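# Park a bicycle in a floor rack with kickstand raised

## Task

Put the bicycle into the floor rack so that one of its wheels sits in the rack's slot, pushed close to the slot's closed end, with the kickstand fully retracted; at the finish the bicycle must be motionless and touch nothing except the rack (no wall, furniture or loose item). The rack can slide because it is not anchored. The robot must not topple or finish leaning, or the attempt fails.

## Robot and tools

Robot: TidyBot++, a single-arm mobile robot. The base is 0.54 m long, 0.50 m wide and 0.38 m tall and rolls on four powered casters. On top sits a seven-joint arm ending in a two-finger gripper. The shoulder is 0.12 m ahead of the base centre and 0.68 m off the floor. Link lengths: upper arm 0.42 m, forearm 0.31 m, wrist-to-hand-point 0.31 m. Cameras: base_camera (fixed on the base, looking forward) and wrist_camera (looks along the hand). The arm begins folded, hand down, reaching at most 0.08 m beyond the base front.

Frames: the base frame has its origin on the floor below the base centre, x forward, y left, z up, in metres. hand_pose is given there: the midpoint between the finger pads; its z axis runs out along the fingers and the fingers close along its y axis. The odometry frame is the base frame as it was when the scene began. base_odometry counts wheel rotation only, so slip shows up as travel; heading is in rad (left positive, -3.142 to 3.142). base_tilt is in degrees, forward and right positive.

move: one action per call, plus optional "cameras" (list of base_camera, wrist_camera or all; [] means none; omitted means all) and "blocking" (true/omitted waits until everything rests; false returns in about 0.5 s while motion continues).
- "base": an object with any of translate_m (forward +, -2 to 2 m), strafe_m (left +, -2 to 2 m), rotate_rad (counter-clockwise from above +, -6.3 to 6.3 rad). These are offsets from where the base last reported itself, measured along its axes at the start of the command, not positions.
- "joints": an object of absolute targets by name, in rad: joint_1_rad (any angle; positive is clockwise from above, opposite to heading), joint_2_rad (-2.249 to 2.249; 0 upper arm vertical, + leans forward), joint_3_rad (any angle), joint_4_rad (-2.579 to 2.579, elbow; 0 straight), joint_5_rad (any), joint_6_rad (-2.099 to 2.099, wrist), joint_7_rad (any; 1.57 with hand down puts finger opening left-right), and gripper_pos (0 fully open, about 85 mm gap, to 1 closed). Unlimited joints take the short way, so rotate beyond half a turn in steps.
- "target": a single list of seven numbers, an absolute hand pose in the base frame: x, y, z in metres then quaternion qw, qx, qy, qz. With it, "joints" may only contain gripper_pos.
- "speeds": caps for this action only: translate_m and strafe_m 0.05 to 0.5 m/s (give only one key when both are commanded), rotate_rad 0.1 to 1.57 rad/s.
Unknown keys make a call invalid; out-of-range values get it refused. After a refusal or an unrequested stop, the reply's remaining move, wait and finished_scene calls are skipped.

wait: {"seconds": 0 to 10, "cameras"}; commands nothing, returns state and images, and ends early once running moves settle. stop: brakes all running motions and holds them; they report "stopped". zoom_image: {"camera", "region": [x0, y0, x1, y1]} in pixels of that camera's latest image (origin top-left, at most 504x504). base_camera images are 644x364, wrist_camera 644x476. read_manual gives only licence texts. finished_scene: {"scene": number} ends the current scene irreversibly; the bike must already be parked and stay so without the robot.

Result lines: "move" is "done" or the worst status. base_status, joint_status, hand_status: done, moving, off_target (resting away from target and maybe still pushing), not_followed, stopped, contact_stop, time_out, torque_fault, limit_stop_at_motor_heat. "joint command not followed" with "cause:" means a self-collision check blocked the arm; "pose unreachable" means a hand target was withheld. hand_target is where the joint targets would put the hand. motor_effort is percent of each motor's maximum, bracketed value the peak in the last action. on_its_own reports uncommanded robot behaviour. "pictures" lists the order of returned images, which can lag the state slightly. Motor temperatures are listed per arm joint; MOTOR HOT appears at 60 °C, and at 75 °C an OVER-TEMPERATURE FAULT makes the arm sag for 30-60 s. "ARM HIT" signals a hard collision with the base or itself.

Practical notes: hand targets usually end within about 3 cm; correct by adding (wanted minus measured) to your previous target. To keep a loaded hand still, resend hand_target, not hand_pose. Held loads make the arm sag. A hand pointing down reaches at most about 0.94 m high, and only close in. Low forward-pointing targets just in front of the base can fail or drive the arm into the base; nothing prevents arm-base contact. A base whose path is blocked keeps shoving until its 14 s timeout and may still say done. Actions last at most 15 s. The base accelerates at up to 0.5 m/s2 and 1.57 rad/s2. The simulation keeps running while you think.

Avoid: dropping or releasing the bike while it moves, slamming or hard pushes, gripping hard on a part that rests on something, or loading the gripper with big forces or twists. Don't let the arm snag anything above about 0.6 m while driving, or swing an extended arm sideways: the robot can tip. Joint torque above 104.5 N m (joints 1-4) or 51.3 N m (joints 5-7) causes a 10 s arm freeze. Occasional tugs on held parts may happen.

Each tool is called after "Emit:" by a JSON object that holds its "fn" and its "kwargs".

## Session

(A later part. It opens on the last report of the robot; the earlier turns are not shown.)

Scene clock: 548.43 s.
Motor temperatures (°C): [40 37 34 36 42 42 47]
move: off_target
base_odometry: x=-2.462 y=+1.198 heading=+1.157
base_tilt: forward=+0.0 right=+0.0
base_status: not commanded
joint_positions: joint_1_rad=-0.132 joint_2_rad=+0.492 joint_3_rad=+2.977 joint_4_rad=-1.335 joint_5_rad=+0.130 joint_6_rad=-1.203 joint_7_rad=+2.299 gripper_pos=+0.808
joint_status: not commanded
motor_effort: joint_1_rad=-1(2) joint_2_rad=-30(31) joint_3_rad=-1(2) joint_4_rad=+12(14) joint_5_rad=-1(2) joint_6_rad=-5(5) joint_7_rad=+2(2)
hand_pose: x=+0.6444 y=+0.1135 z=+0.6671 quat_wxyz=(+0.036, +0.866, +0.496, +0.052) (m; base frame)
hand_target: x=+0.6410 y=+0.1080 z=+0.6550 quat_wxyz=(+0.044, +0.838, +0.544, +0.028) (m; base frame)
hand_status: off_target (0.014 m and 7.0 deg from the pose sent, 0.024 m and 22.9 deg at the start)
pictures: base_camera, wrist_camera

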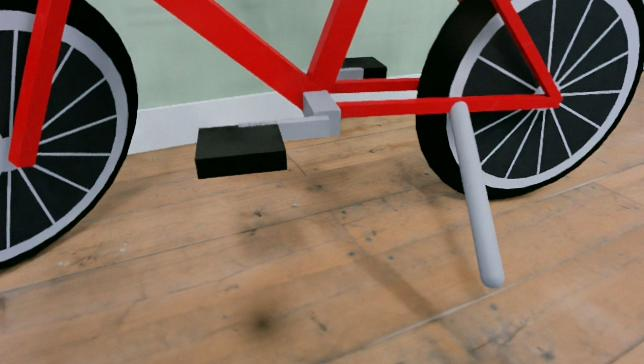

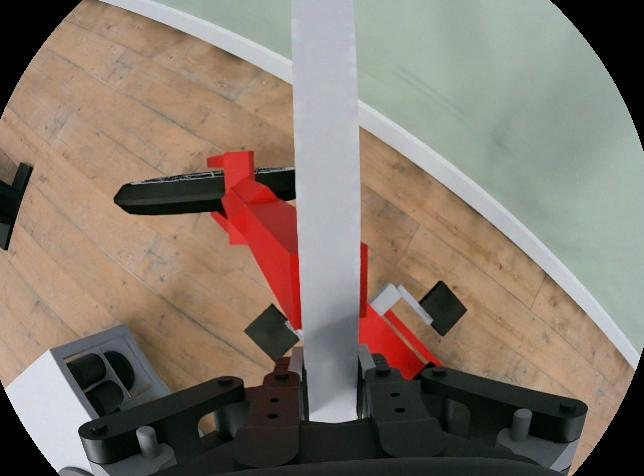

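Emit:
{"fn": "move", "kwargs": {"base": {"rotate_rad": 0.209, "translate_m": -0.0937, "strafe_m": -0.0391}, "speeds": {"rotate_rad": 0.14, "translate_m": 0.068}}}

Scene clock: 586.97 s.
Motor temperatures (°C): [40 37 34 36 41 42 47]
move: done
base_odometry: x=-2.463 y=+1.096 heading=+1.367
base_tilt: forward=-0.1 right=+0.0
base_status: done
joint_positions: joint_1_rad=-0.130 joint_2_rad=+0.496 joint_3_rad=+2.957 joint_4_rad=-1.330 joint_5_rad=+0.137 joint_6_rad=-1.203 joint_7_rad=+2.303 gripper_pos=+0.808
joint_status: not commanded
motor_effort: joint_1_rad=-1(5) joint_2_rad=-29(32) joint_3_rad=-1(4) joint_4_rad=+12(15) joint_5_rad=-3(4) joint_6_rad=-3(7) joint_7_rad=+1(3)
hand_pose: x=+0.6449 y=+0.1202 z=+0.6670 quat_wxyz=(+0.034, +0.860, +0.505, +0.054) (m; base frame)
hand_target: x=+0.6410 y=+0.1080 z=+0.6550 quat_wxyz=(+0.044, +0.838, +0.544, +0.028) (m; base frame)
hand_status: not commanded
pictures: base_camera, wrist_camera

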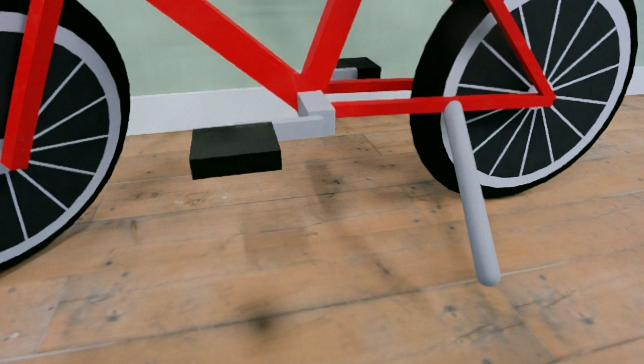

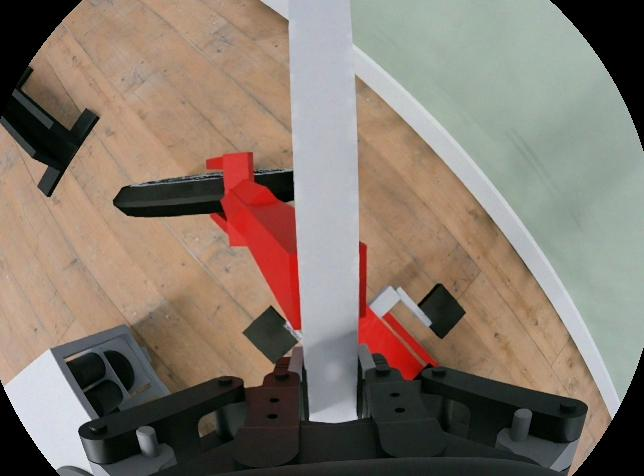

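Emit:
{"fn": "zoom_image", "kwargs": {"camera": "wrist_camera", "region": [0, 40, 180, 240]}}

Scaled by 2.520.

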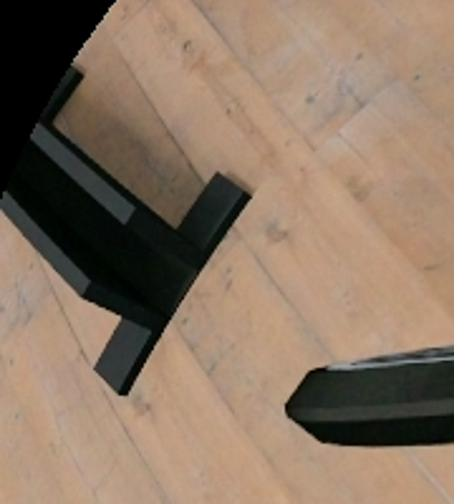

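Emit:
{"fn": "move", "kwargs": {"target": [0.628, 0.126, 0.657, 0.0372, 0.9367, 0.3502, 0.0368], "cameras": []}}

Emit:
{"fn": "move", "kwargs": {"target": [0.620, 0.137, 0.657, 0.0310, 0.9799, 0.1994, 0.0422], "cameras": []}}

Emit:
{"fn": "move", "kwargs": {"target": [0.617, 0.149, 0.657, 0.0257, 0.9969, 0.0785, 0.0456]}}

Emit:
{"fn": "zoom_image", "kwargs": {"camera": "wrist_camera", "region": [0, 200, 300, 440]}}

Scene clock: 618.47 s.
Motor temperatures (°C): [40 37 34 36 41 42 47]
move: off_target
base_odometry: x=-2.463 y=+1.096 heading=+1.367
base_tilt: forward=-0.1 right=+0.0
base_status: not commanded
joint_positions: joint_1_rad=-0.196 joint_2_rad=+0.483 joint_3_rad=+3.020 joint_4_rad=-1.341 joint_5_rad=+0.137 joint_6_rad=-1.226 joint_7_rad=+2.027 gripper_pos=+0.808
joint_status: not commanded
motor_effort: joint_1_rad=-2(4) joint_2_rad=-26(29) joint_3_rad=+0(2) joint_4_rad=+15(16) joint_5_rad=-2(4) joint_6_rad=+7(8) joint_7_rad=-3(3)
hand_pose: x=+0.6340 y=+0.1212 z=+0.6686 quat_wxyz=(+0.041, +0.920, +0.387, +0.045) (m; base frame)
hand_target: x=+0.6280 y=+0.1260 z=+0.6570 quat_wxyz=(+0.037, +0.935, +0.350, +0.037) (m; base frame)
hand_status: off_target (0.014 m and 4.8 deg from the pose sent, 0.020 m and 19.9 deg at the start)
pictures: none
No camera images: "cameras" was empty.

Scene clock: 619.53 s.
Motor temperatures (°C): [40 37 34 36 41 42 47]
move: off_target
base_odometry: x=-2.463 y=+1.096 heading=+1.367
base_tilt: forward=-0.1 right=+0.0
base_status: not commanded
joint_positions: joint_1_rad=-0.261 joint_2_rad=+0.466 joint_3_rad=+3.068 joint_4_rad=-1.355 joint_5_rad=+0.137 joint_6_rad=-1.226 joint_7_rad=+1.716 gripper_pos=+0.808
joint_status: not commanded
motor_effort: joint_1_rad=+0(3) joint_2_rad=-25(26) joint_3_rad=+2(3) joint_4_rad=+15(17) joint_5_rad=+1(3) joint_6_rad=+10(11) joint_7_rad=-4(4)
hand_pose: x=+0.6267 y=+0.1312 z=+0.6721 quat_wxyz=(+0.045, +0.965, +0.252, +0.052) (m; base frame)
hand_target: x=+0.6200 y=+0.1370 z=+0.6570 quat_wxyz=(+0.031, +0.979, +0.199, +0.042) (m; base frame)
hand_status: off_target (0.018 m and 6.5 deg from the pose sent, 0.024 m and 22.6 deg at the start)
pictures: none
No camera images: "cameras" was empty.

Scene clock: 620.60 s.
Motor temperatures (°C): [40 37 34 36 41 42 47]
move: off_target
base_odometry: x=-2.463 y=+1.096 heading=+1.367
base_tilt: forward=+0.0 right=+0.1
base_status: not commanded
joint_positions: joint_1_rad=-0.325 joint_2_rad=+0.458 joint_3_rad=+3.108 joint_4_rad=-1.355 joint_5_rad=+0.126 joint_6_rad=-1.226 joint_7_rad=+1.457 gripper_pos=+0.808
joint_status: not commanded
motor_effort: joint_1_rad=+1(2) joint_2_rad=-24(25) joint_3_rad=+4(5) joint_4_rad=+15(16) joint_5_rad=+4(4) joint_6_rad=+7(11) joint_7_rad=-3(5)
hand_pose: x=+0.6219 y=+0.1488 z=+0.6759 quat_wxyz=(+0.039, +0.988, +0.138, +0.062) (m; base frame)
hand_target: x=+0.6170 y=+0.1490 z=+0.6570 quat_wxyz=(+0.026, +0.996, +0.078, +0.046) (m; base frame)
hand_status: off_target (0.020 m and 7.3 deg from the pose sent, 0.025 m and 20.3 deg at the start)
pictures: base_camera, wrist_camera

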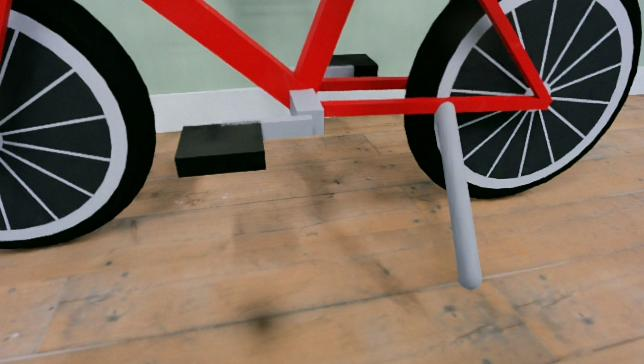

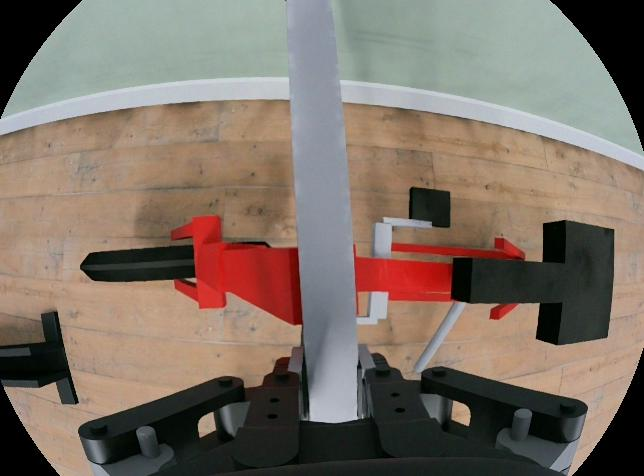

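Scaled by 1.680.

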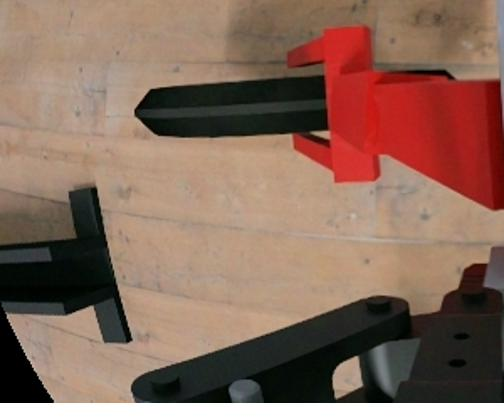

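Emit:
{"fn": "move", "kwargs": {"target": [0.616, 0.166, 0.657, 0.0180, 0.9954, -0.0958, 0.0490], "cameras": []}}

Emit:
{"fn": "move", "kwargs": {"target": [0.618, 0.180, 0.660, 0.0110, 0.9763, -0.2164, 0.0510]}}

Scene clock: 648.03 s.
Motor temperatures (°C): [40 37 34 36 41 42 47]
move: off_target
base_odometry: x=-2.463 y=+1.096 heading=+1.367
base_tilt: forward=-0.1 right=+0.0
base_status: not commanded
joint_positions: joint_1_rad=-0.406 joint_2_rad=+0.452 joint_3_rad=+3.170 joint_4_rad=-1.352 joint_5_rad=+0.097 joint_6_rad=-1.226 joint_7_rad=+1.103 gripper_pos=+0.808
joint_status: not commanded
motor_effort: joint_1_rad=+2(3) joint_2_rad=-22(24) joint_3_rad=+5(6) joint_4_rad=+13(15) joint_5_rad=+4(5) joint_6_rad=+7(10) joint_7_rad=-2(4)
hand_pose: x=+0.6165 y=+0.1697 z=+0.6799 quat_wxyz=(+0.025, +0.997, -0.030, +0.073) (m; base frame)
hand_target: x=+0.6160 y=+0.1660 z=+0.6570 quat_wxyz=(+0.018, +0.994, -0.096, +0.049) (m; base frame)
hand_status: off_target (0.023 m and 8.1 deg from the pose sent, 0.026 m and 27.0 deg at the start)
pictures: none
No camera images: "cameras" was empty.

Scene clock: 649.07 s.
Motor temperatures (°C): [40 37 34 36 41 42 47]
move: off_target
base_odometry: x=-2.463 y=+1.096 heading=+1.367
base_tilt: forward=-0.1 right=+0.0
base_status: not commanded
joint_positions: joint_1_rad=-0.460 joint_2_rad=+0.456 joint_3_rad=+3.218 joint_4_rad=-1.339 joint_5_rad=+0.078 joint_6_rad=-1.226 joint_7_rad=+0.847 gripper_pos=+0.808
joint_status: not commanded
motor_effort: joint_1_rad=+3(5) joint_2_rad=-25(25) joint_3_rad=+5(7) joint_4_rad=+14(15) joint_5_rad=+3(4) joint_6_rad=+8(8) joint_7_rad=-2(3)
hand_pose: x=+0.6175 y=+0.1819 z=+0.6824 quat_wxyz=(+0.014, +0.985, -0.154, +0.080) (m; base frame)
hand_target: x=+0.6180 y=+0.1800 z=+0.6600 quat_wxyz=(+0.011, +0.975, -0.216, +0.051) (m; base frame)
hand_status: off_target (0.022 m and 8.0 deg from the pose sent, 0.022 m and 21.7 deg at the start)
pictures: base_camera, wrist_camera

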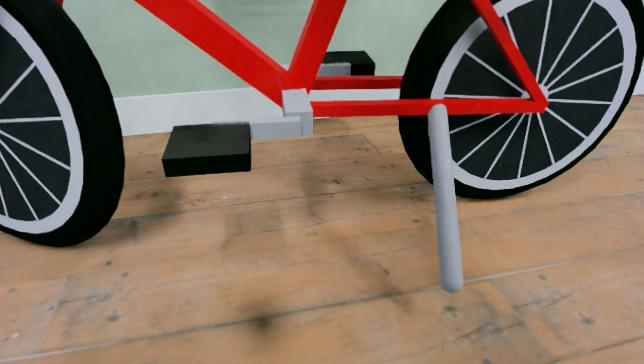

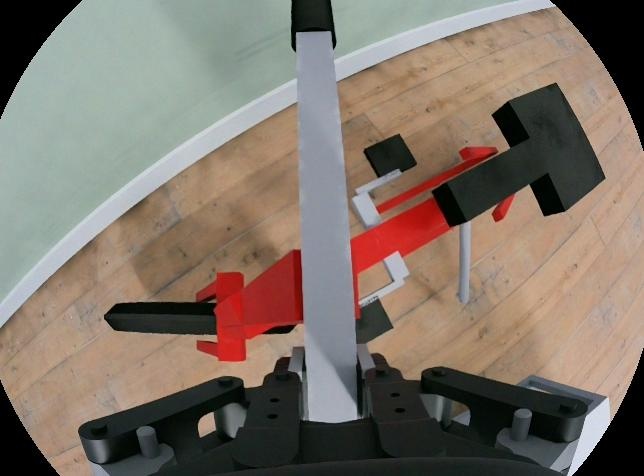

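Emit:
{"fn": "move", "kwargs": {"base": {"rotate_rad": 0.218, "translate_m": 0.041, "strafe_m": -0.405}, "speeds": {"rotate_rad": 0.1, "strafe_m": 0.186}}}

Scene clock: 654.83 s.
Motor temperatures (°C): [40 37 34 36 41 42 47]
move: done
base_odometry: x=-2.058 y=+1.054 heading=+1.586
base_tilt: forward=-0.1 right=+0.1
base_status: done
joint_positions: joint_1_rad=-0.461 joint_2_rad=+0.459 joint_3_rad=+3.242 joint_4_rad=-1.331 joint_5_rad=+0.065 joint_6_rad=-1.241 joint_7_rad=+0.836 gripper_pos=+0.808
joint_status: not commanded
motor_effort: joint_1_rad=+1(7) joint_2_rad=-25(27) joint_3_rad=+4(8) joint_4_rad=+13(15) joint_5_rad=+2(5) joint_6_rad=+5(9) joint_7_rad=+0(2)
hand_pose: x=+0.6182 y=+0.1749 z=+0.6830 quat_wxyz=(+0.016, +0.982, -0.171, +0.076) (m; base frame)
hand_target: x=+0.6180 y=+0.1800 z=+0.6600 quat_wxyz=(+0.011, +0.975, -0.216, +0.051) (m; base frame)
hand_status: not commanded
pictures: base_camera, wrist_camera

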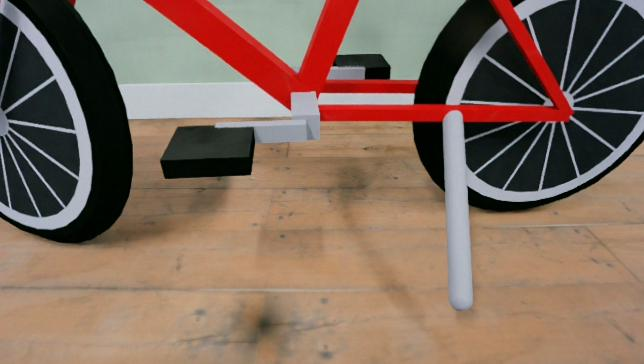

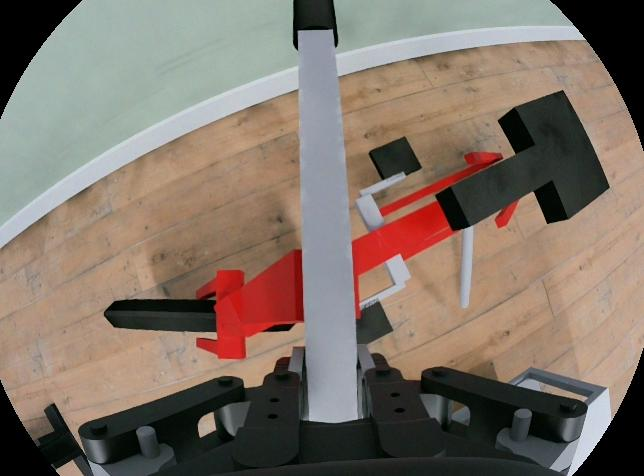

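Emit:
{"fn": "move", "kwargs": {"target": [0.615, 0.165, 0.660, 0.0175, 0.9945, -0.1045, 0.0491], "cameras": []}}

Emit:
{"fn": "move", "kwargs": {"target": [0.615, 0.152, 0.660, 0.0237, 0.9994, 0.0349, 0.0467]}}

Emit:
{"fn": "zoom_image", "kwargs": {"camera": "wrist_camera", "region": [0, 200, 300, 440]}}

Scene clock: 662.47 s.
Motor temperatures (°C): [40 37 34 36 41 42 47]
move: off_target
base_odometry: x=-2.059 y=+1.054 heading=+1.586
base_tilt: forward=-0.1 right=+0.0
base_status: not commanded
joint_positions: joint_1_rad=-0.406 joint_2_rad=+0.458 joint_3_rad=+3.214 joint_4_rad=-1.331 joint_5_rad=+0.065 joint_6_rad=-1.235 joint_7_rad=+0.951 gripper_pos=+0.808
joint_status: not commanded
motor_effort: joint_1_rad=+0(3) joint_2_rad=-24(26) joint_3_rad=+1(4) joint_4_rad=+11(13) joint_5_rad=+1(3) joint_6_rad=+3(5) joint_7_rad=+1(2)
hand_pose: x=+0.6246 y=+0.1606 z=+0.6834 quat_wxyz=(+0.015, +0.989, -0.129, +0.074) (m; base frame)
hand_target: x=+0.6150 y=+0.1650 z=+0.6600 quat_wxyz=(+0.017, +0.993, -0.104, +0.049) (m; base frame)
hand_status: off_target (0.026 m and 4.1 deg from the pose sent, 0.025 m and 8.3 deg at the start)
pictures: none
No camera images: "cameras" was empty.

Scene clock: 663.53 s.
Motor temperatures (°C): [40 37 34 36 41 42 47]
move: off_target
base_odometry: x=-2.059 y=+1.054 heading=+1.585
base_tilt: forward=-0.1 right=+0.1
base_status: not commanded
joint_positions: joint_1_rad=-0.343 joint_2_rad=+0.458 joint_3_rad=+3.167 joint_4_rad=-1.334 joint_5_rad=+0.065 joint_6_rad=-1.230 joint_7_rad=+1.195 gripper_pos=+0.808
joint_status: not commanded
motor_effort: joint_1_rad=-2(4) joint_2_rad=-30(30) joint_3_rad=+1(2) joint_4_rad=+13(14) joint_5_rad=+3(3) joint_6_rad=-3(4) joint_7_rad=+2(3)
hand_pose: x=+0.6277 y=+0.1503 z=+0.6819 quat_wxyz=(+0.014, +0.997, -0.018, +0.069) (m; base frame)
hand_target: x=+0.6150 y=+0.1520 z=+0.6600 quat_wxyz=(+0.024, +0.998, +0.035, +0.047) (m; base frame)
hand_status: off_target (0.025 m and 6.6 deg from the pose sent, 0.027 m and 19.1 deg at the start)
pictures: base_camera, wrist_camera

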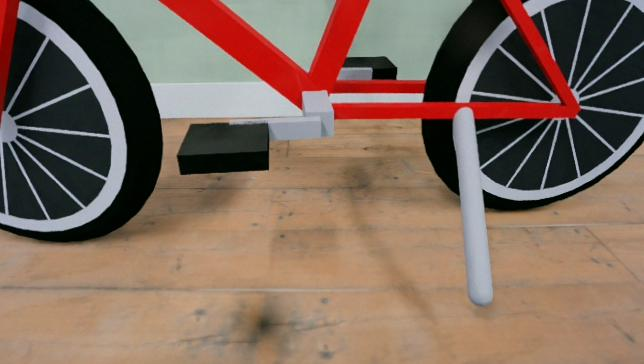

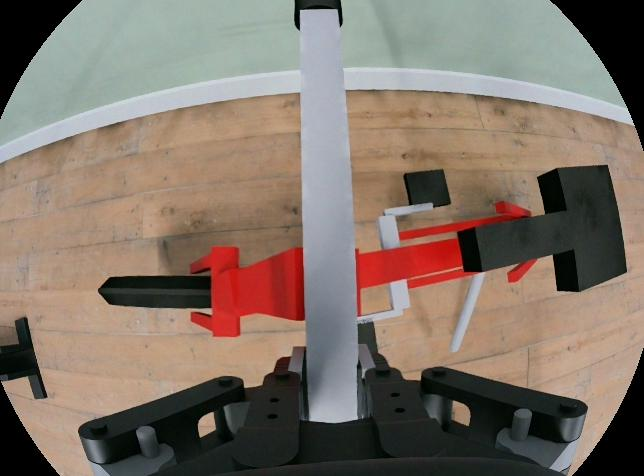

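Scaled by 1.680.

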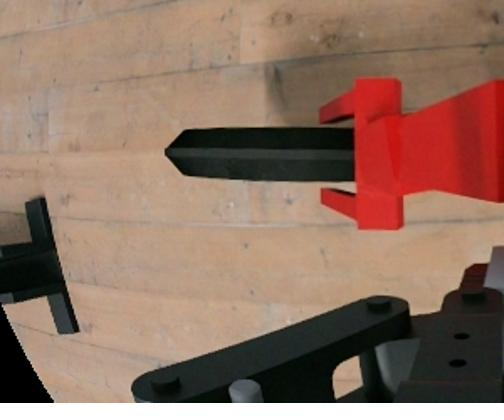

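Emit:
{"fn": "move", "kwargs": {"target": [0.616, 0.133, 0.660, 0.0299, 0.9833, 0.1822, 0.0427], "cameras": ["wrist_camera"]}}

Scene clock: 695.00 s.
Motor temperatures (°C): [40 37 34 36 41 42 47]
move: off_target
base_odometry: x=-2.059 y=+1.054 heading=+1.585
base_tilt: forward=-0.1 right=+0.0
base_status: not commanded
joint_positions: joint_1_rad=-0.275 joint_2_rad=+0.457 joint_3_rad=+3.112 joint_4_rad=-1.349 joint_5_rad=+0.065 joint_6_rad=-1.230 joint_7_rad=+1.508 gripper_pos=+0.808
joint_status: not commanded
motor_effort: joint_1_rad=-2(2) joint_2_rad=-27(30) joint_3_rad=+1(2) joint_4_rad=+12(14) joint_5_rad=+3(3) joint_6_rad=-2(3) joint_7_rad=+2(3)
hand_pose: x=+0.6247 y=+0.1390 z=+0.6771 quat_wxyz=(+0.015, +0.990, +0.128, +0.056) (m; base frame)
hand_target: x=+0.6160 y=+0.1330 z=+0.6600 quat_wxyz=(+0.030, +0.982, +0.182, +0.043) (m; base frame)
hand_status: off_target (0.020 m and 6.7 deg from the pose sent, 0.030 m and 23.3 deg at the start)
pictures: wrist_camera

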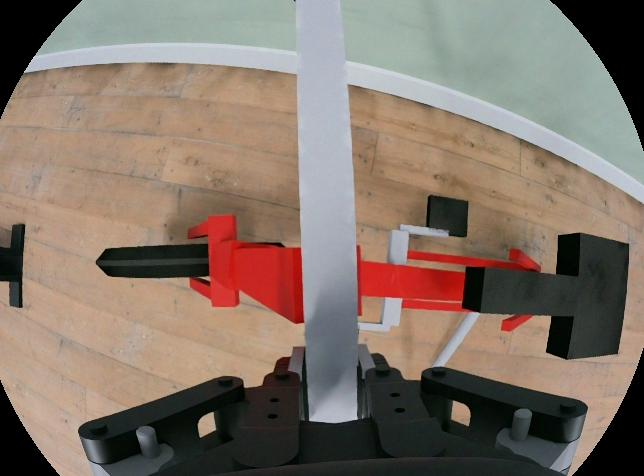

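Emit:
{"fn": "move", "kwargs": {"base": {"translate_m": -0.090, "strafe_m": 0.35}, "speeds": {"strafe_m": 0.12}}}

Emit:
{"fn": "zoom_image", "kwargs": {"camera": "wrist_camera", "region": [0, 140, 300, 380]}}

Scene clock: 717.27 s.
Motor temperatures (°C): [40 37 33 36 41 42 46]
move: done
base_odometry: x=-2.407 y=+0.959 heading=+1.585
base_tilt: forward=-0.1 right=+0.0
base_status: done
joint_positions: joint_1_rad=-0.276 joint_2_rad=+0.457 joint_3_rad=+3.089 joint_4_rad=-1.357 joint_5_rad=+0.065 joint_6_rad=-1.230 joint_7_rad=+1.516 gripper_pos=+0.808
joint_status: not commanded
motor_effort: joint_1_rad=+0(7) joint_2_rad=-27(30) joint_3_rad=+1(5) joint_4_rad=+13(15) joint_5_rad=+2(5) joint_6_rad=+1(2) joint_7_rad=+0(2)
hand_pose: x=+0.6184 y=+0.1486 z=+0.6749 quat_wxyz=(+0.010, +0.988, +0.142, +0.052) (m; base frame)
hand_target: x=+0.6160 y=+0.1330 z=+0.6600 quat_wxyz=(+0.030, +0.982, +0.182, +0.043) (m; base frame)
hand_status: not commanded
pictures: base_camera, wrist_camera

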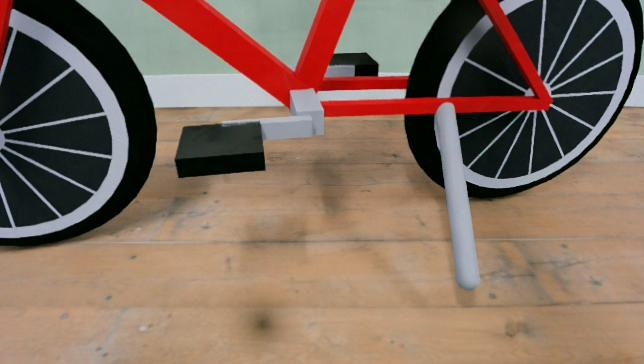

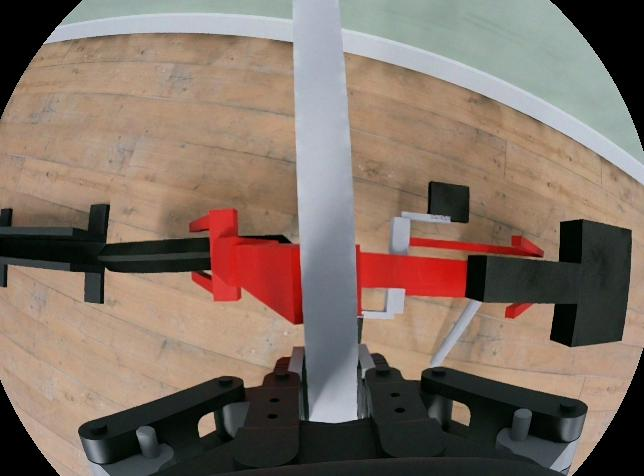

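Scaled by 1.680.

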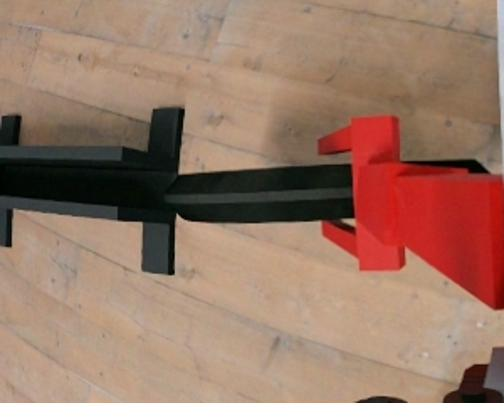

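Emit:
{"fn": "zoom_image", "kwargs": {"camera": "wrist_camera", "region": [0, 190, 150, 320]}}

Scaled by 3.360.

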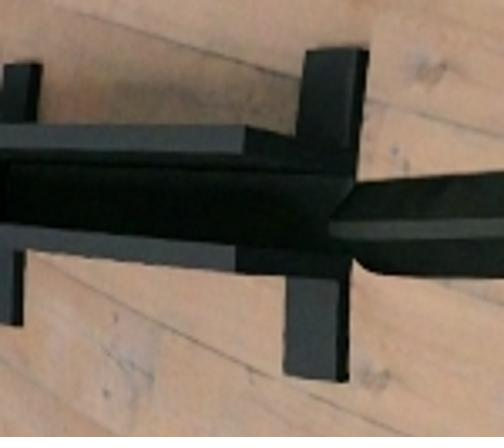

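Emit:
{"fn": "move", "kwargs": {"base": {"translate_m": 0.070, "strafe_m": -0.27}, "speeds": {"strafe_m": 0.15}, "cameras": []}}

Emit:
{"fn": "move", "kwargs": {"target": [0.615, 0.144, 0.660, 0.0266, 0.9945, 0.1045, 0.0449]}}

Emit:
{"fn": "zoom_image", "kwargs": {"camera": "wrist_camera", "region": [0, 190, 240, 340]}}

Scene clock: 743.60 s.
Motor temperatures (°C): [40 37 33 36 41 42 46]
move: done
base_odometry: x=-2.138 y=+1.033 heading=+1.586
base_tilt: forward=-0.1 right=+0.1
base_status: done
joint_positions: joint_1_rad=-0.269 joint_2_rad=+0.455 joint_3_rad=+3.099 joint_4_rad=-1.359 joint_5_rad=+0.065 joint_6_rad=-1.230 joint_7_rad=+1.517 gripper_pos=+0.808
joint_status: not commanded
motor_effort: joint_1_rad=-1(7) joint_2_rad=-29(31) joint_3_rad=+2(7) joint_4_rad=+14(15) joint_5_rad=+2(6) joint_6_rad=+1(4) joint_7_rad=+1(2)
hand_pose: x=+0.6199 y=+0.1405 z=+0.6749 quat_wxyz=(+0.013, +0.989, +0.135, +0.052) (m; base frame)
hand_target: x=+0.6160 y=+0.1330 z=+0.6600 quat_wxyz=(+0.030, +0.982, +0.182, +0.043) (m; base frame)
hand_status: not commanded
pictures: none
No camera images: "cameras" was empty.

Scene clock: 744.57 s.
Motor temperatures (°C): [40 37 33 36 41 42 46]
move: off_target
base_odometry: x=-2.138 y=+1.033 heading=+1.586
base_tilt: forward=+0.0 right=+0.0
base_status: not commanded
joint_positions: joint_1_rad=-0.310 joint_2_rad=+0.453 joint_3_rad=+3.112 joint_4_rad=-1.361 joint_5_rad=+0.065 joint_6_rad=-1.230 joint_7_rad=+1.449 gripper_pos=+0.808
joint_status: not commanded
motor_effort: joint_1_rad=+0(3) joint_2_rad=-28(29) joint_3_rad=+3(4) joint_4_rad=+15(16) joint_5_rad=+3(4) joint_6_rad=+4(6) joint_7_rad=-1(1)
hand_pose: x=+0.6152 y=+0.1549 z=+0.6751 quat_wxyz=(+0.013, +0.992, +0.116, +0.053) (m; base frame)
hand_target: x=+0.6150 y=+0.1440 z=+0.6600 quat_wxyz=(+0.027, +0.993, +0.104, +0.045) (m; base frame)
hand_status: off_target (0.019 m and 2.3 deg from the pose sent, 0.016 m and 4.0 deg at the start)
pictures: base_camera, wrist_camera

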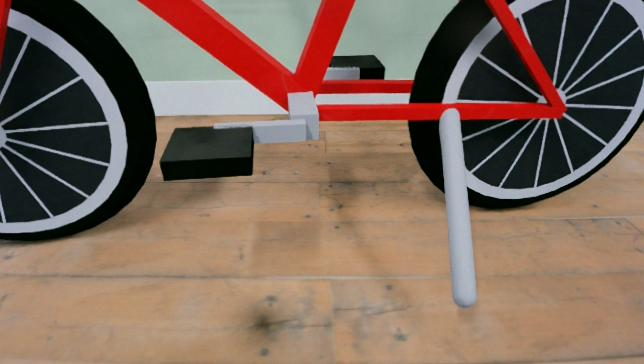

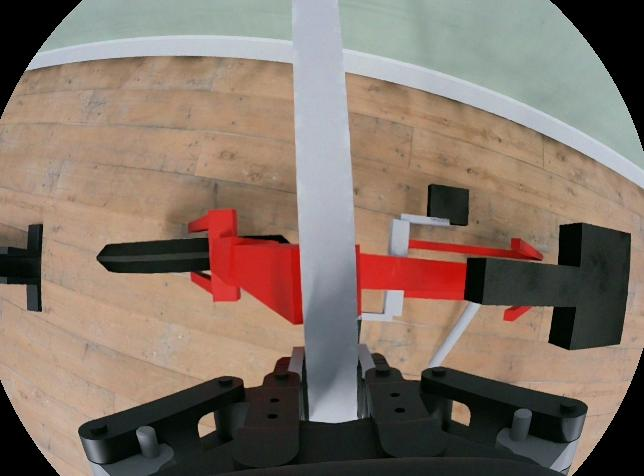

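Scaled by 2.100.

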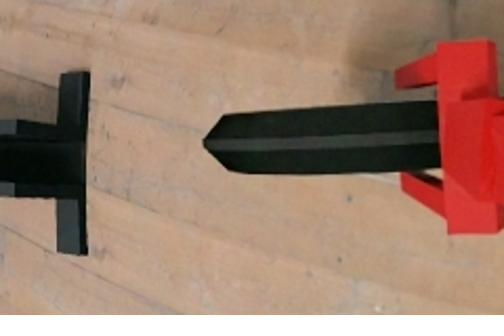

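Emit:
{"fn": "move", "kwargs": {"base": {"translate_m": -0.076, "strafe_m": 0.29}, "speeds": {"strafe_m": 0.12}, "cameras": ["wrist_camera"]}}

Emit:
{"fn": "zoom_image", "kwargs": {"camera": "wrist_camera", "region": [0, 190, 240, 340]}}

Scene clock: 769.13 s.
Motor temperatures (°C): [40 37 33 36 41 42 46]
move: done
base_odometry: x=-2.427 y=+0.953 heading=+1.587
base_tilt: forward=+0.0 right=-0.1
base_status: done
joint_positions: joint_1_rad=-0.317 joint_2_rad=+0.458 joint_3_rad=+3.110 joint_4_rad=-1.362 joint_5_rad=+0.065 joint_6_rad=-1.230 joint_7_rad=+1.449 gripper_pos=+0.808
joint_status: not commanded
motor_effort: joint_1_rad=+0(6) joint_2_rad=-28(32) joint_3_rad=+2(6) joint_4_rad=+15(18) joint_5_rad=+3(6) joint_6_rad=+2(7) joint_7_rad=+0(2)
hand_pose: x=+0.6133 y=+0.1590 z=+0.6721 quat_wxyz=(+0.013, +0.991, +0.120, +0.050) (m; base frame)
hand_target: x=+0.6150 y=+0.1440 z=+0.6600 quat_wxyz=(+0.027, +0.993, +0.104, +0.045) (m; base frame)
hand_status: not commanded
pictures: wrist_camera

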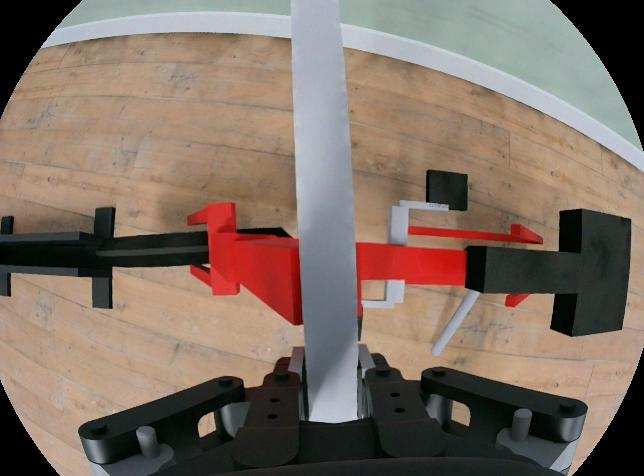

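Scaled by 2.100.

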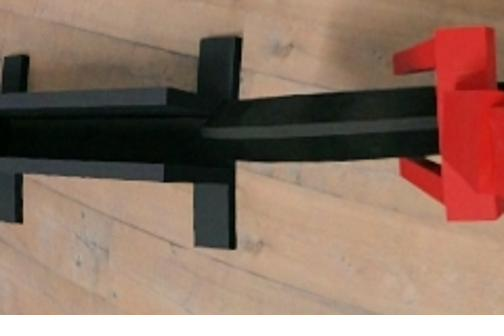

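Emit:
{"fn": "move", "kwargs": {"base": {"translate_m": -0.031, "strafe_m": 0.12}, "speeds": {"strafe_m": 0.08}, "cameras": ["wrist_camera"]}}

Emit:
{"fn": "zoom_image", "kwargs": {"camera": "wrist_camera", "region": [0, 190, 240, 340]}}

Scene clock: 774.97 s.
Motor temperatures (°C): [40 37 33 36 41 42 46]
move: done
base_odometry: x=-2.547 y=+0.920 heading=+1.587
base_tilt: forward=-0.1 right=+0.0
base_status: done
joint_positions: joint_1_rad=-0.320 joint_2_rad=+0.459 joint_3_rad=+3.113 joint_4_rad=-1.363 joint_5_rad=+0.065 joint_6_rad=-1.230 joint_7_rad=+1.449 gripper_pos=+0.808
joint_status: not commanded
motor_effort: joint_1_rad=-1(4) joint_2_rad=-31(33) joint_3_rad=+2(6) joint_4_rad=+15(17) joint_5_rad=+2(6) joint_6_rad=+1(5) joint_7_rad=+0(1)
hand_pose: x=+0.6128 y=+0.1590 z=+0.6713 quat_wxyz=(+0.014, +0.991, +0.121, +0.049) (m; base frame)
hand_target: x=+0.6150 y=+0.1440 z=+0.6600 quat_wxyz=(+0.027, +0.993, +0.104, +0.045) (m; base frame)
hand_status: not commanded
pictures: wrist_camera

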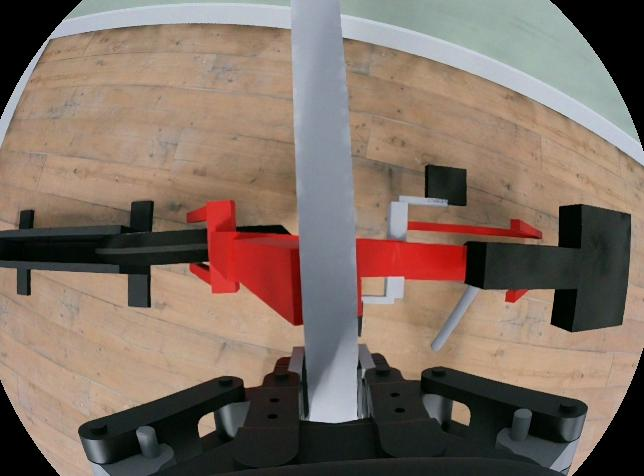

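Scaled by 2.100.

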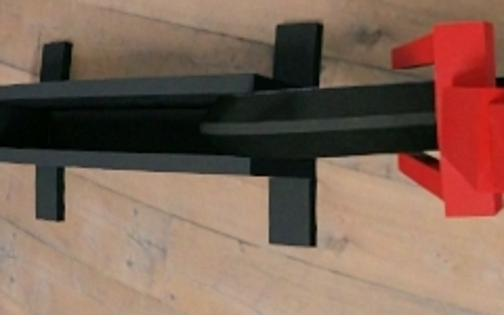

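Emit:
{"fn": "move", "kwargs": {"base": {"translate_m": -0.031, "strafe_m": 0.12}, "speeds": {"strafe_m": 0.08}, "cameras": ["wrist_camera"]}}

Emit:
{"fn": "zoom_image", "kwargs": {"camera": "wrist_camera", "region": [0, 190, 240, 340]}}

Scene clock: 781.13 s.
Motor temperatures (°C): [40 37 33 36 41 42 46]
move: done
base_odometry: x=-2.666 y=+0.887 heading=+1.588
base_tilt: forward=-0.1 right=+0.0
base_status: done
joint_positions: joint_1_rad=-0.312 joint_2_rad=+0.460 joint_3_rad=+3.117 joint_4_rad=-1.365 joint_5_rad=+0.065 joint_6_rad=-1.230 joint_7_rad=+1.449 gripper_pos=+0.808
joint_status: not commanded
motor_effort: joint_1_rad=+0(4) joint_2_rad=-31(33) joint_3_rad=+2(4) joint_4_rad=+16(18) joint_5_rad=+4(5) joint_6_rad=+1(4) joint_7_rad=+1(1)
hand_pose: x=+0.6143 y=+0.1528 z=+0.6705 quat_wxyz=(+0.015, +0.992, +0.115, +0.048) (m; base frame)
hand_target: x=+0.6150 y=+0.1440 z=+0.6600 quat_wxyz=(+0.027, +0.993, +0.104, +0.045) (m; base frame)
hand_status: not commanded
pictures: wrist_camera

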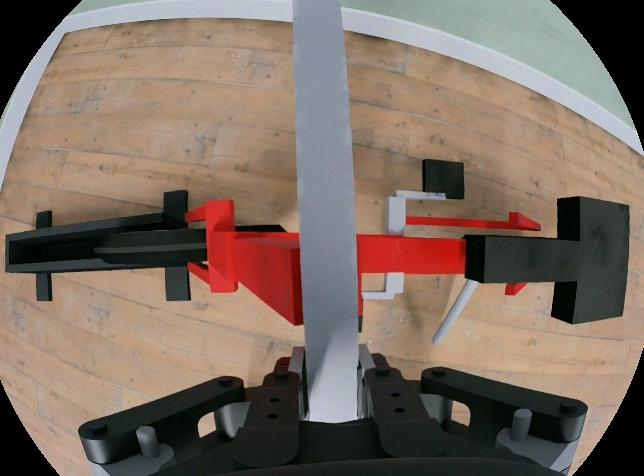

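Scaled by 2.100.

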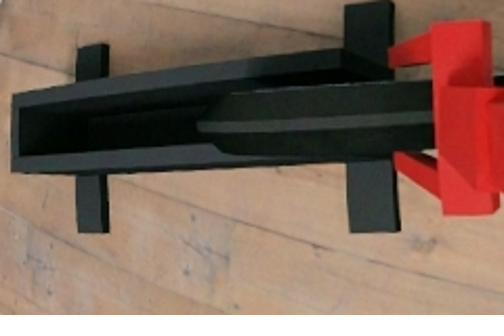

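Emit:
{"fn": "move", "kwargs": {"base": {"translate_m": -0.032, "strafe_m": 0.12}, "speeds": {"strafe_m": 0.08}}}

Emit:
{"fn": "zoom_image", "kwargs": {"camera": "wrist_camera", "region": [0, 190, 240, 340]}}

Scene clock: 788.70 s.
Motor temperatures (°C): [40 37 33 36 41 42 46]
move: done
base_odometry: x=-2.786 y=+0.853 heading=+1.588
base_tilt: forward=-0.1 right=+0.0
base_status: done
joint_positions: joint_1_rad=-0.245 joint_2_rad=+0.459 joint_3_rad=+3.167 joint_4_rad=-1.365 joint_5_rad=+0.082 joint_6_rad=-1.230 joint_7_rad=+1.449 gripper_pos=+0.808
joint_status: not commanded
motor_effort: joint_1_rad=-14(16) joint_2_rad=-27(32) joint_3_rad=-8(10) joint_4_rad=+16(17) joint_5_rad=-5(8) joint_6_rad=+6(7) joint_7_rad=-2(3)
hand_pose: x=+0.6296 y=+0.0919 z=+0.6711 quat_wxyz=(+0.037, +0.996, +0.062, +0.050) (m; base frame)
hand_target: x=+0.6150 y=+0.1440 z=+0.6600 quat_wxyz=(+0.027, +0.993, +0.104, +0.045) (m; base frame)
hand_status: not commanded
pictures: base_camera, wrist_camera

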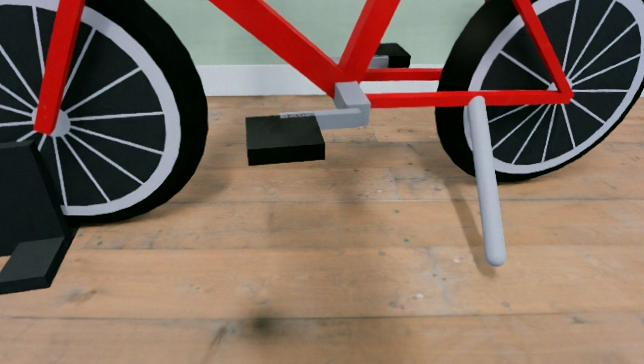

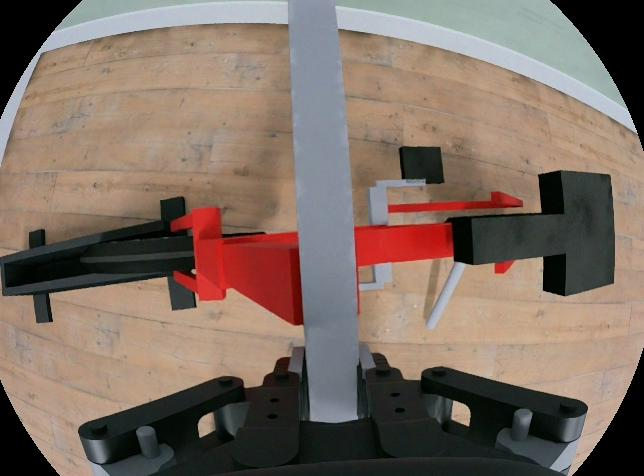

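Scaled by 2.100.

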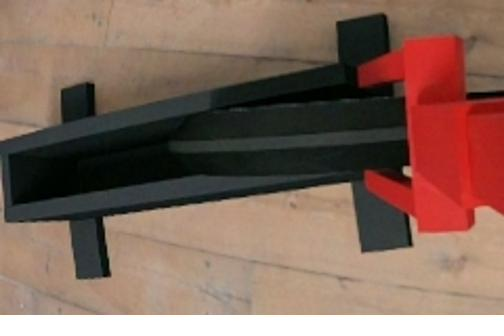

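Emit:
{"fn": "zoom_image", "kwargs": {"camera": "base_camera", "region": [0, 60, 220, 300]}}

Emit:
{"fn": "zoom_image", "kwargs": {"camera": "wrist_camera", "region": [110, 180, 260, 330]}}

Scaled by 2.100.

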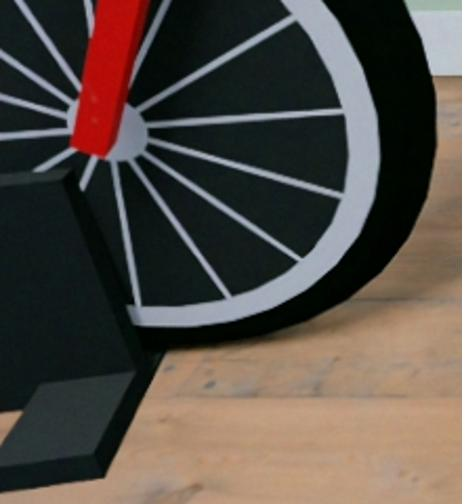

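Scaled by 3.360.

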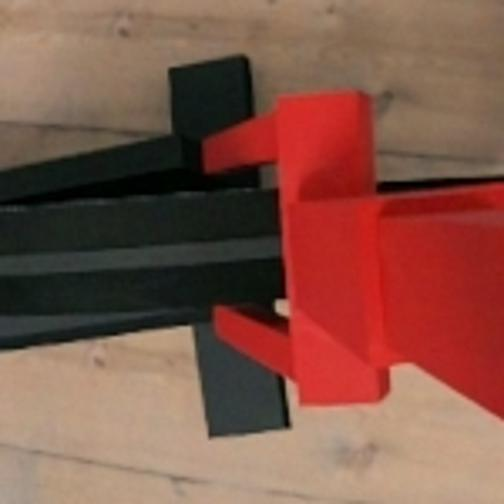

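Emit:
{"fn": "move", "kwargs": {"base": {"translate_m": 0.016, "strafe_m": -0.06}, "speeds": {"strafe_m": 0.08}}}

Emit:
{"fn": "zoom_image", "kwargs": {"camera": "wrist_camera", "region": [0, 150, 250, 330]}}

Emit:
{"fn": "zoom_image", "kwargs": {"camera": "base_camera", "region": [0, 60, 220, 300]}}

Scene clock: 811.00 s.
Motor temperatures (°C): [40 37 33 36 41 41 46]
move: done
base_odometry: x=-2.726 y=+0.870 heading=+1.588
base_tilt: forward=-0.1 right=+0.0
base_status: done
joint_positions: joint_1_rad=-0.308 joint_2_rad=+0.459 joint_3_rad=+3.124 joint_4_rad=-1.365 joint_5_rad=+0.073 joint_6_rad=-1.230 joint_7_rad=+1.445 gripper_pos=+0.808
joint_status: not commanded
motor_effort: joint_1_rad=-1(14) joint_2_rad=-30(31) joint_3_rad=+2(7) joint_4_rad=+12(17) joint_5_rad=+8(11) joint_6_rad=-3(6) joint_7_rad=+6(7)
hand_pose: x=+0.6163 y=+0.1458 z=+0.6706 quat_wxyz=(+0.021, +0.993, +0.109, +0.049) (m; base frame)
hand_target: x=+0.6150 y=+0.1440 z=+0.6600 quat_wxyz=(+0.027, +0.993, +0.104, +0.045) (m; base frame)
hand_status: not commanded
pictures: base_camera, wrist_camera

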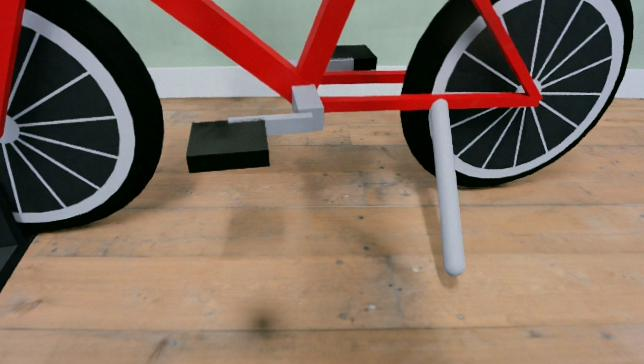

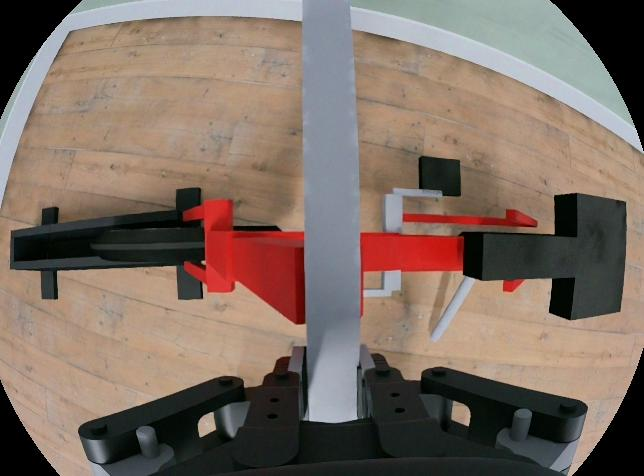

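Scaled by 2.016.

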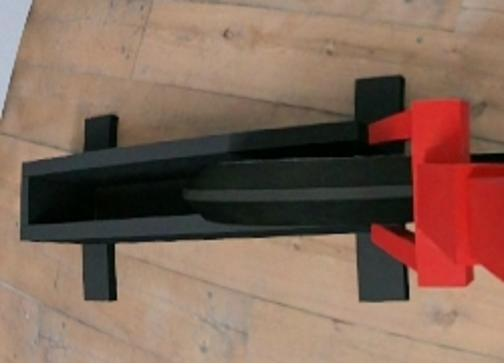

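Scaled by 2.100.

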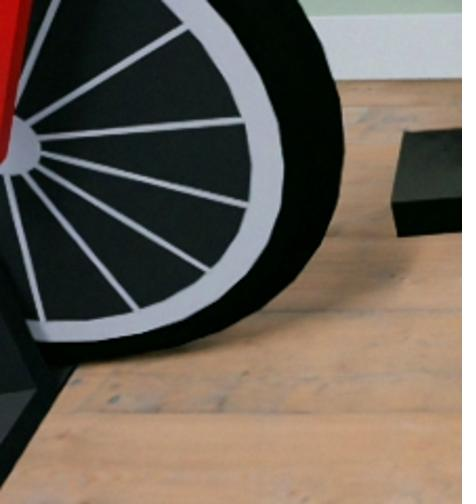

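Emit:
{"fn": "move", "kwargs": {"target": [0.632, 0.146, 0.663, 0.0268, 0.9932, 0.1125, 0.0447]}}

Scene clock: 827.80 s.
Motor temperatures (°C): [40 37 33 36 41 41 46]
move: off_target
base_odometry: x=-2.726 y=+0.870 heading=+1.588
base_tilt: forward=+0.0 right=+0.0
base_status: not commanded
joint_positions: joint_1_rad=-0.306 joint_2_rad=+0.477 joint_3_rad=+3.124 joint_4_rad=-1.333 joint_5_rad=+0.073 joint_6_rad=-1.239 joint_7_rad=+1.445 gripper_pos=+0.808
joint_status: not commanded
motor_effort: joint_1_rad=-2(3) joint_2_rad=-29(30) joint_3_rad=+1(3) joint_4_rad=+16(16) joint_5_rad=+3(8) joint_6_rad=+5(6) joint_7_rad=+2(6)
hand_pose: x=+0.6259 y=+0.1478 z=+0.6722 quat_wxyz=(+0.020, +0.993, +0.108, +0.053) (m; base frame)
hand_target: x=+0.6320 y=+0.1460 z=+0.6630 quat_wxyz=(+0.027, +0.992, +0.112, +0.045) (m; base frame)
hand_status: off_target (0.011 m and 1.3 deg from the pose sent, 0.017 m and 1.0 deg at the start)
pictures: base_camera, wrist_camera

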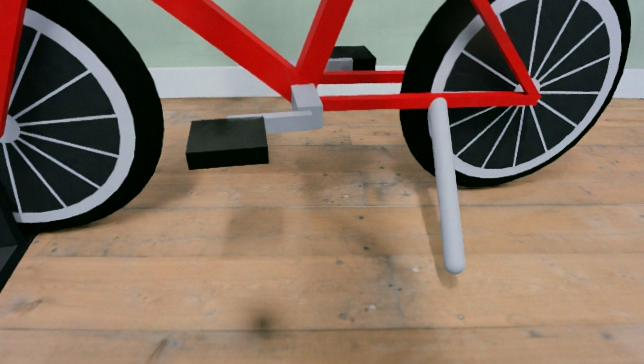

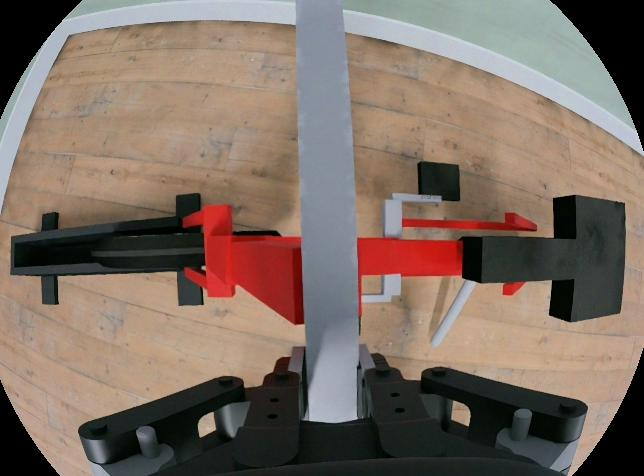

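Emit:
{"fn": "zoom_image", "kwargs": {"camera": "wrist_camera", "region": [0, 170, 300, 330]}}

Scaled by 1.680.

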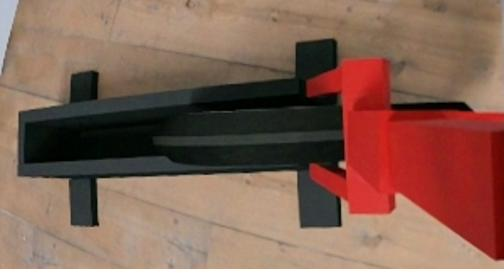

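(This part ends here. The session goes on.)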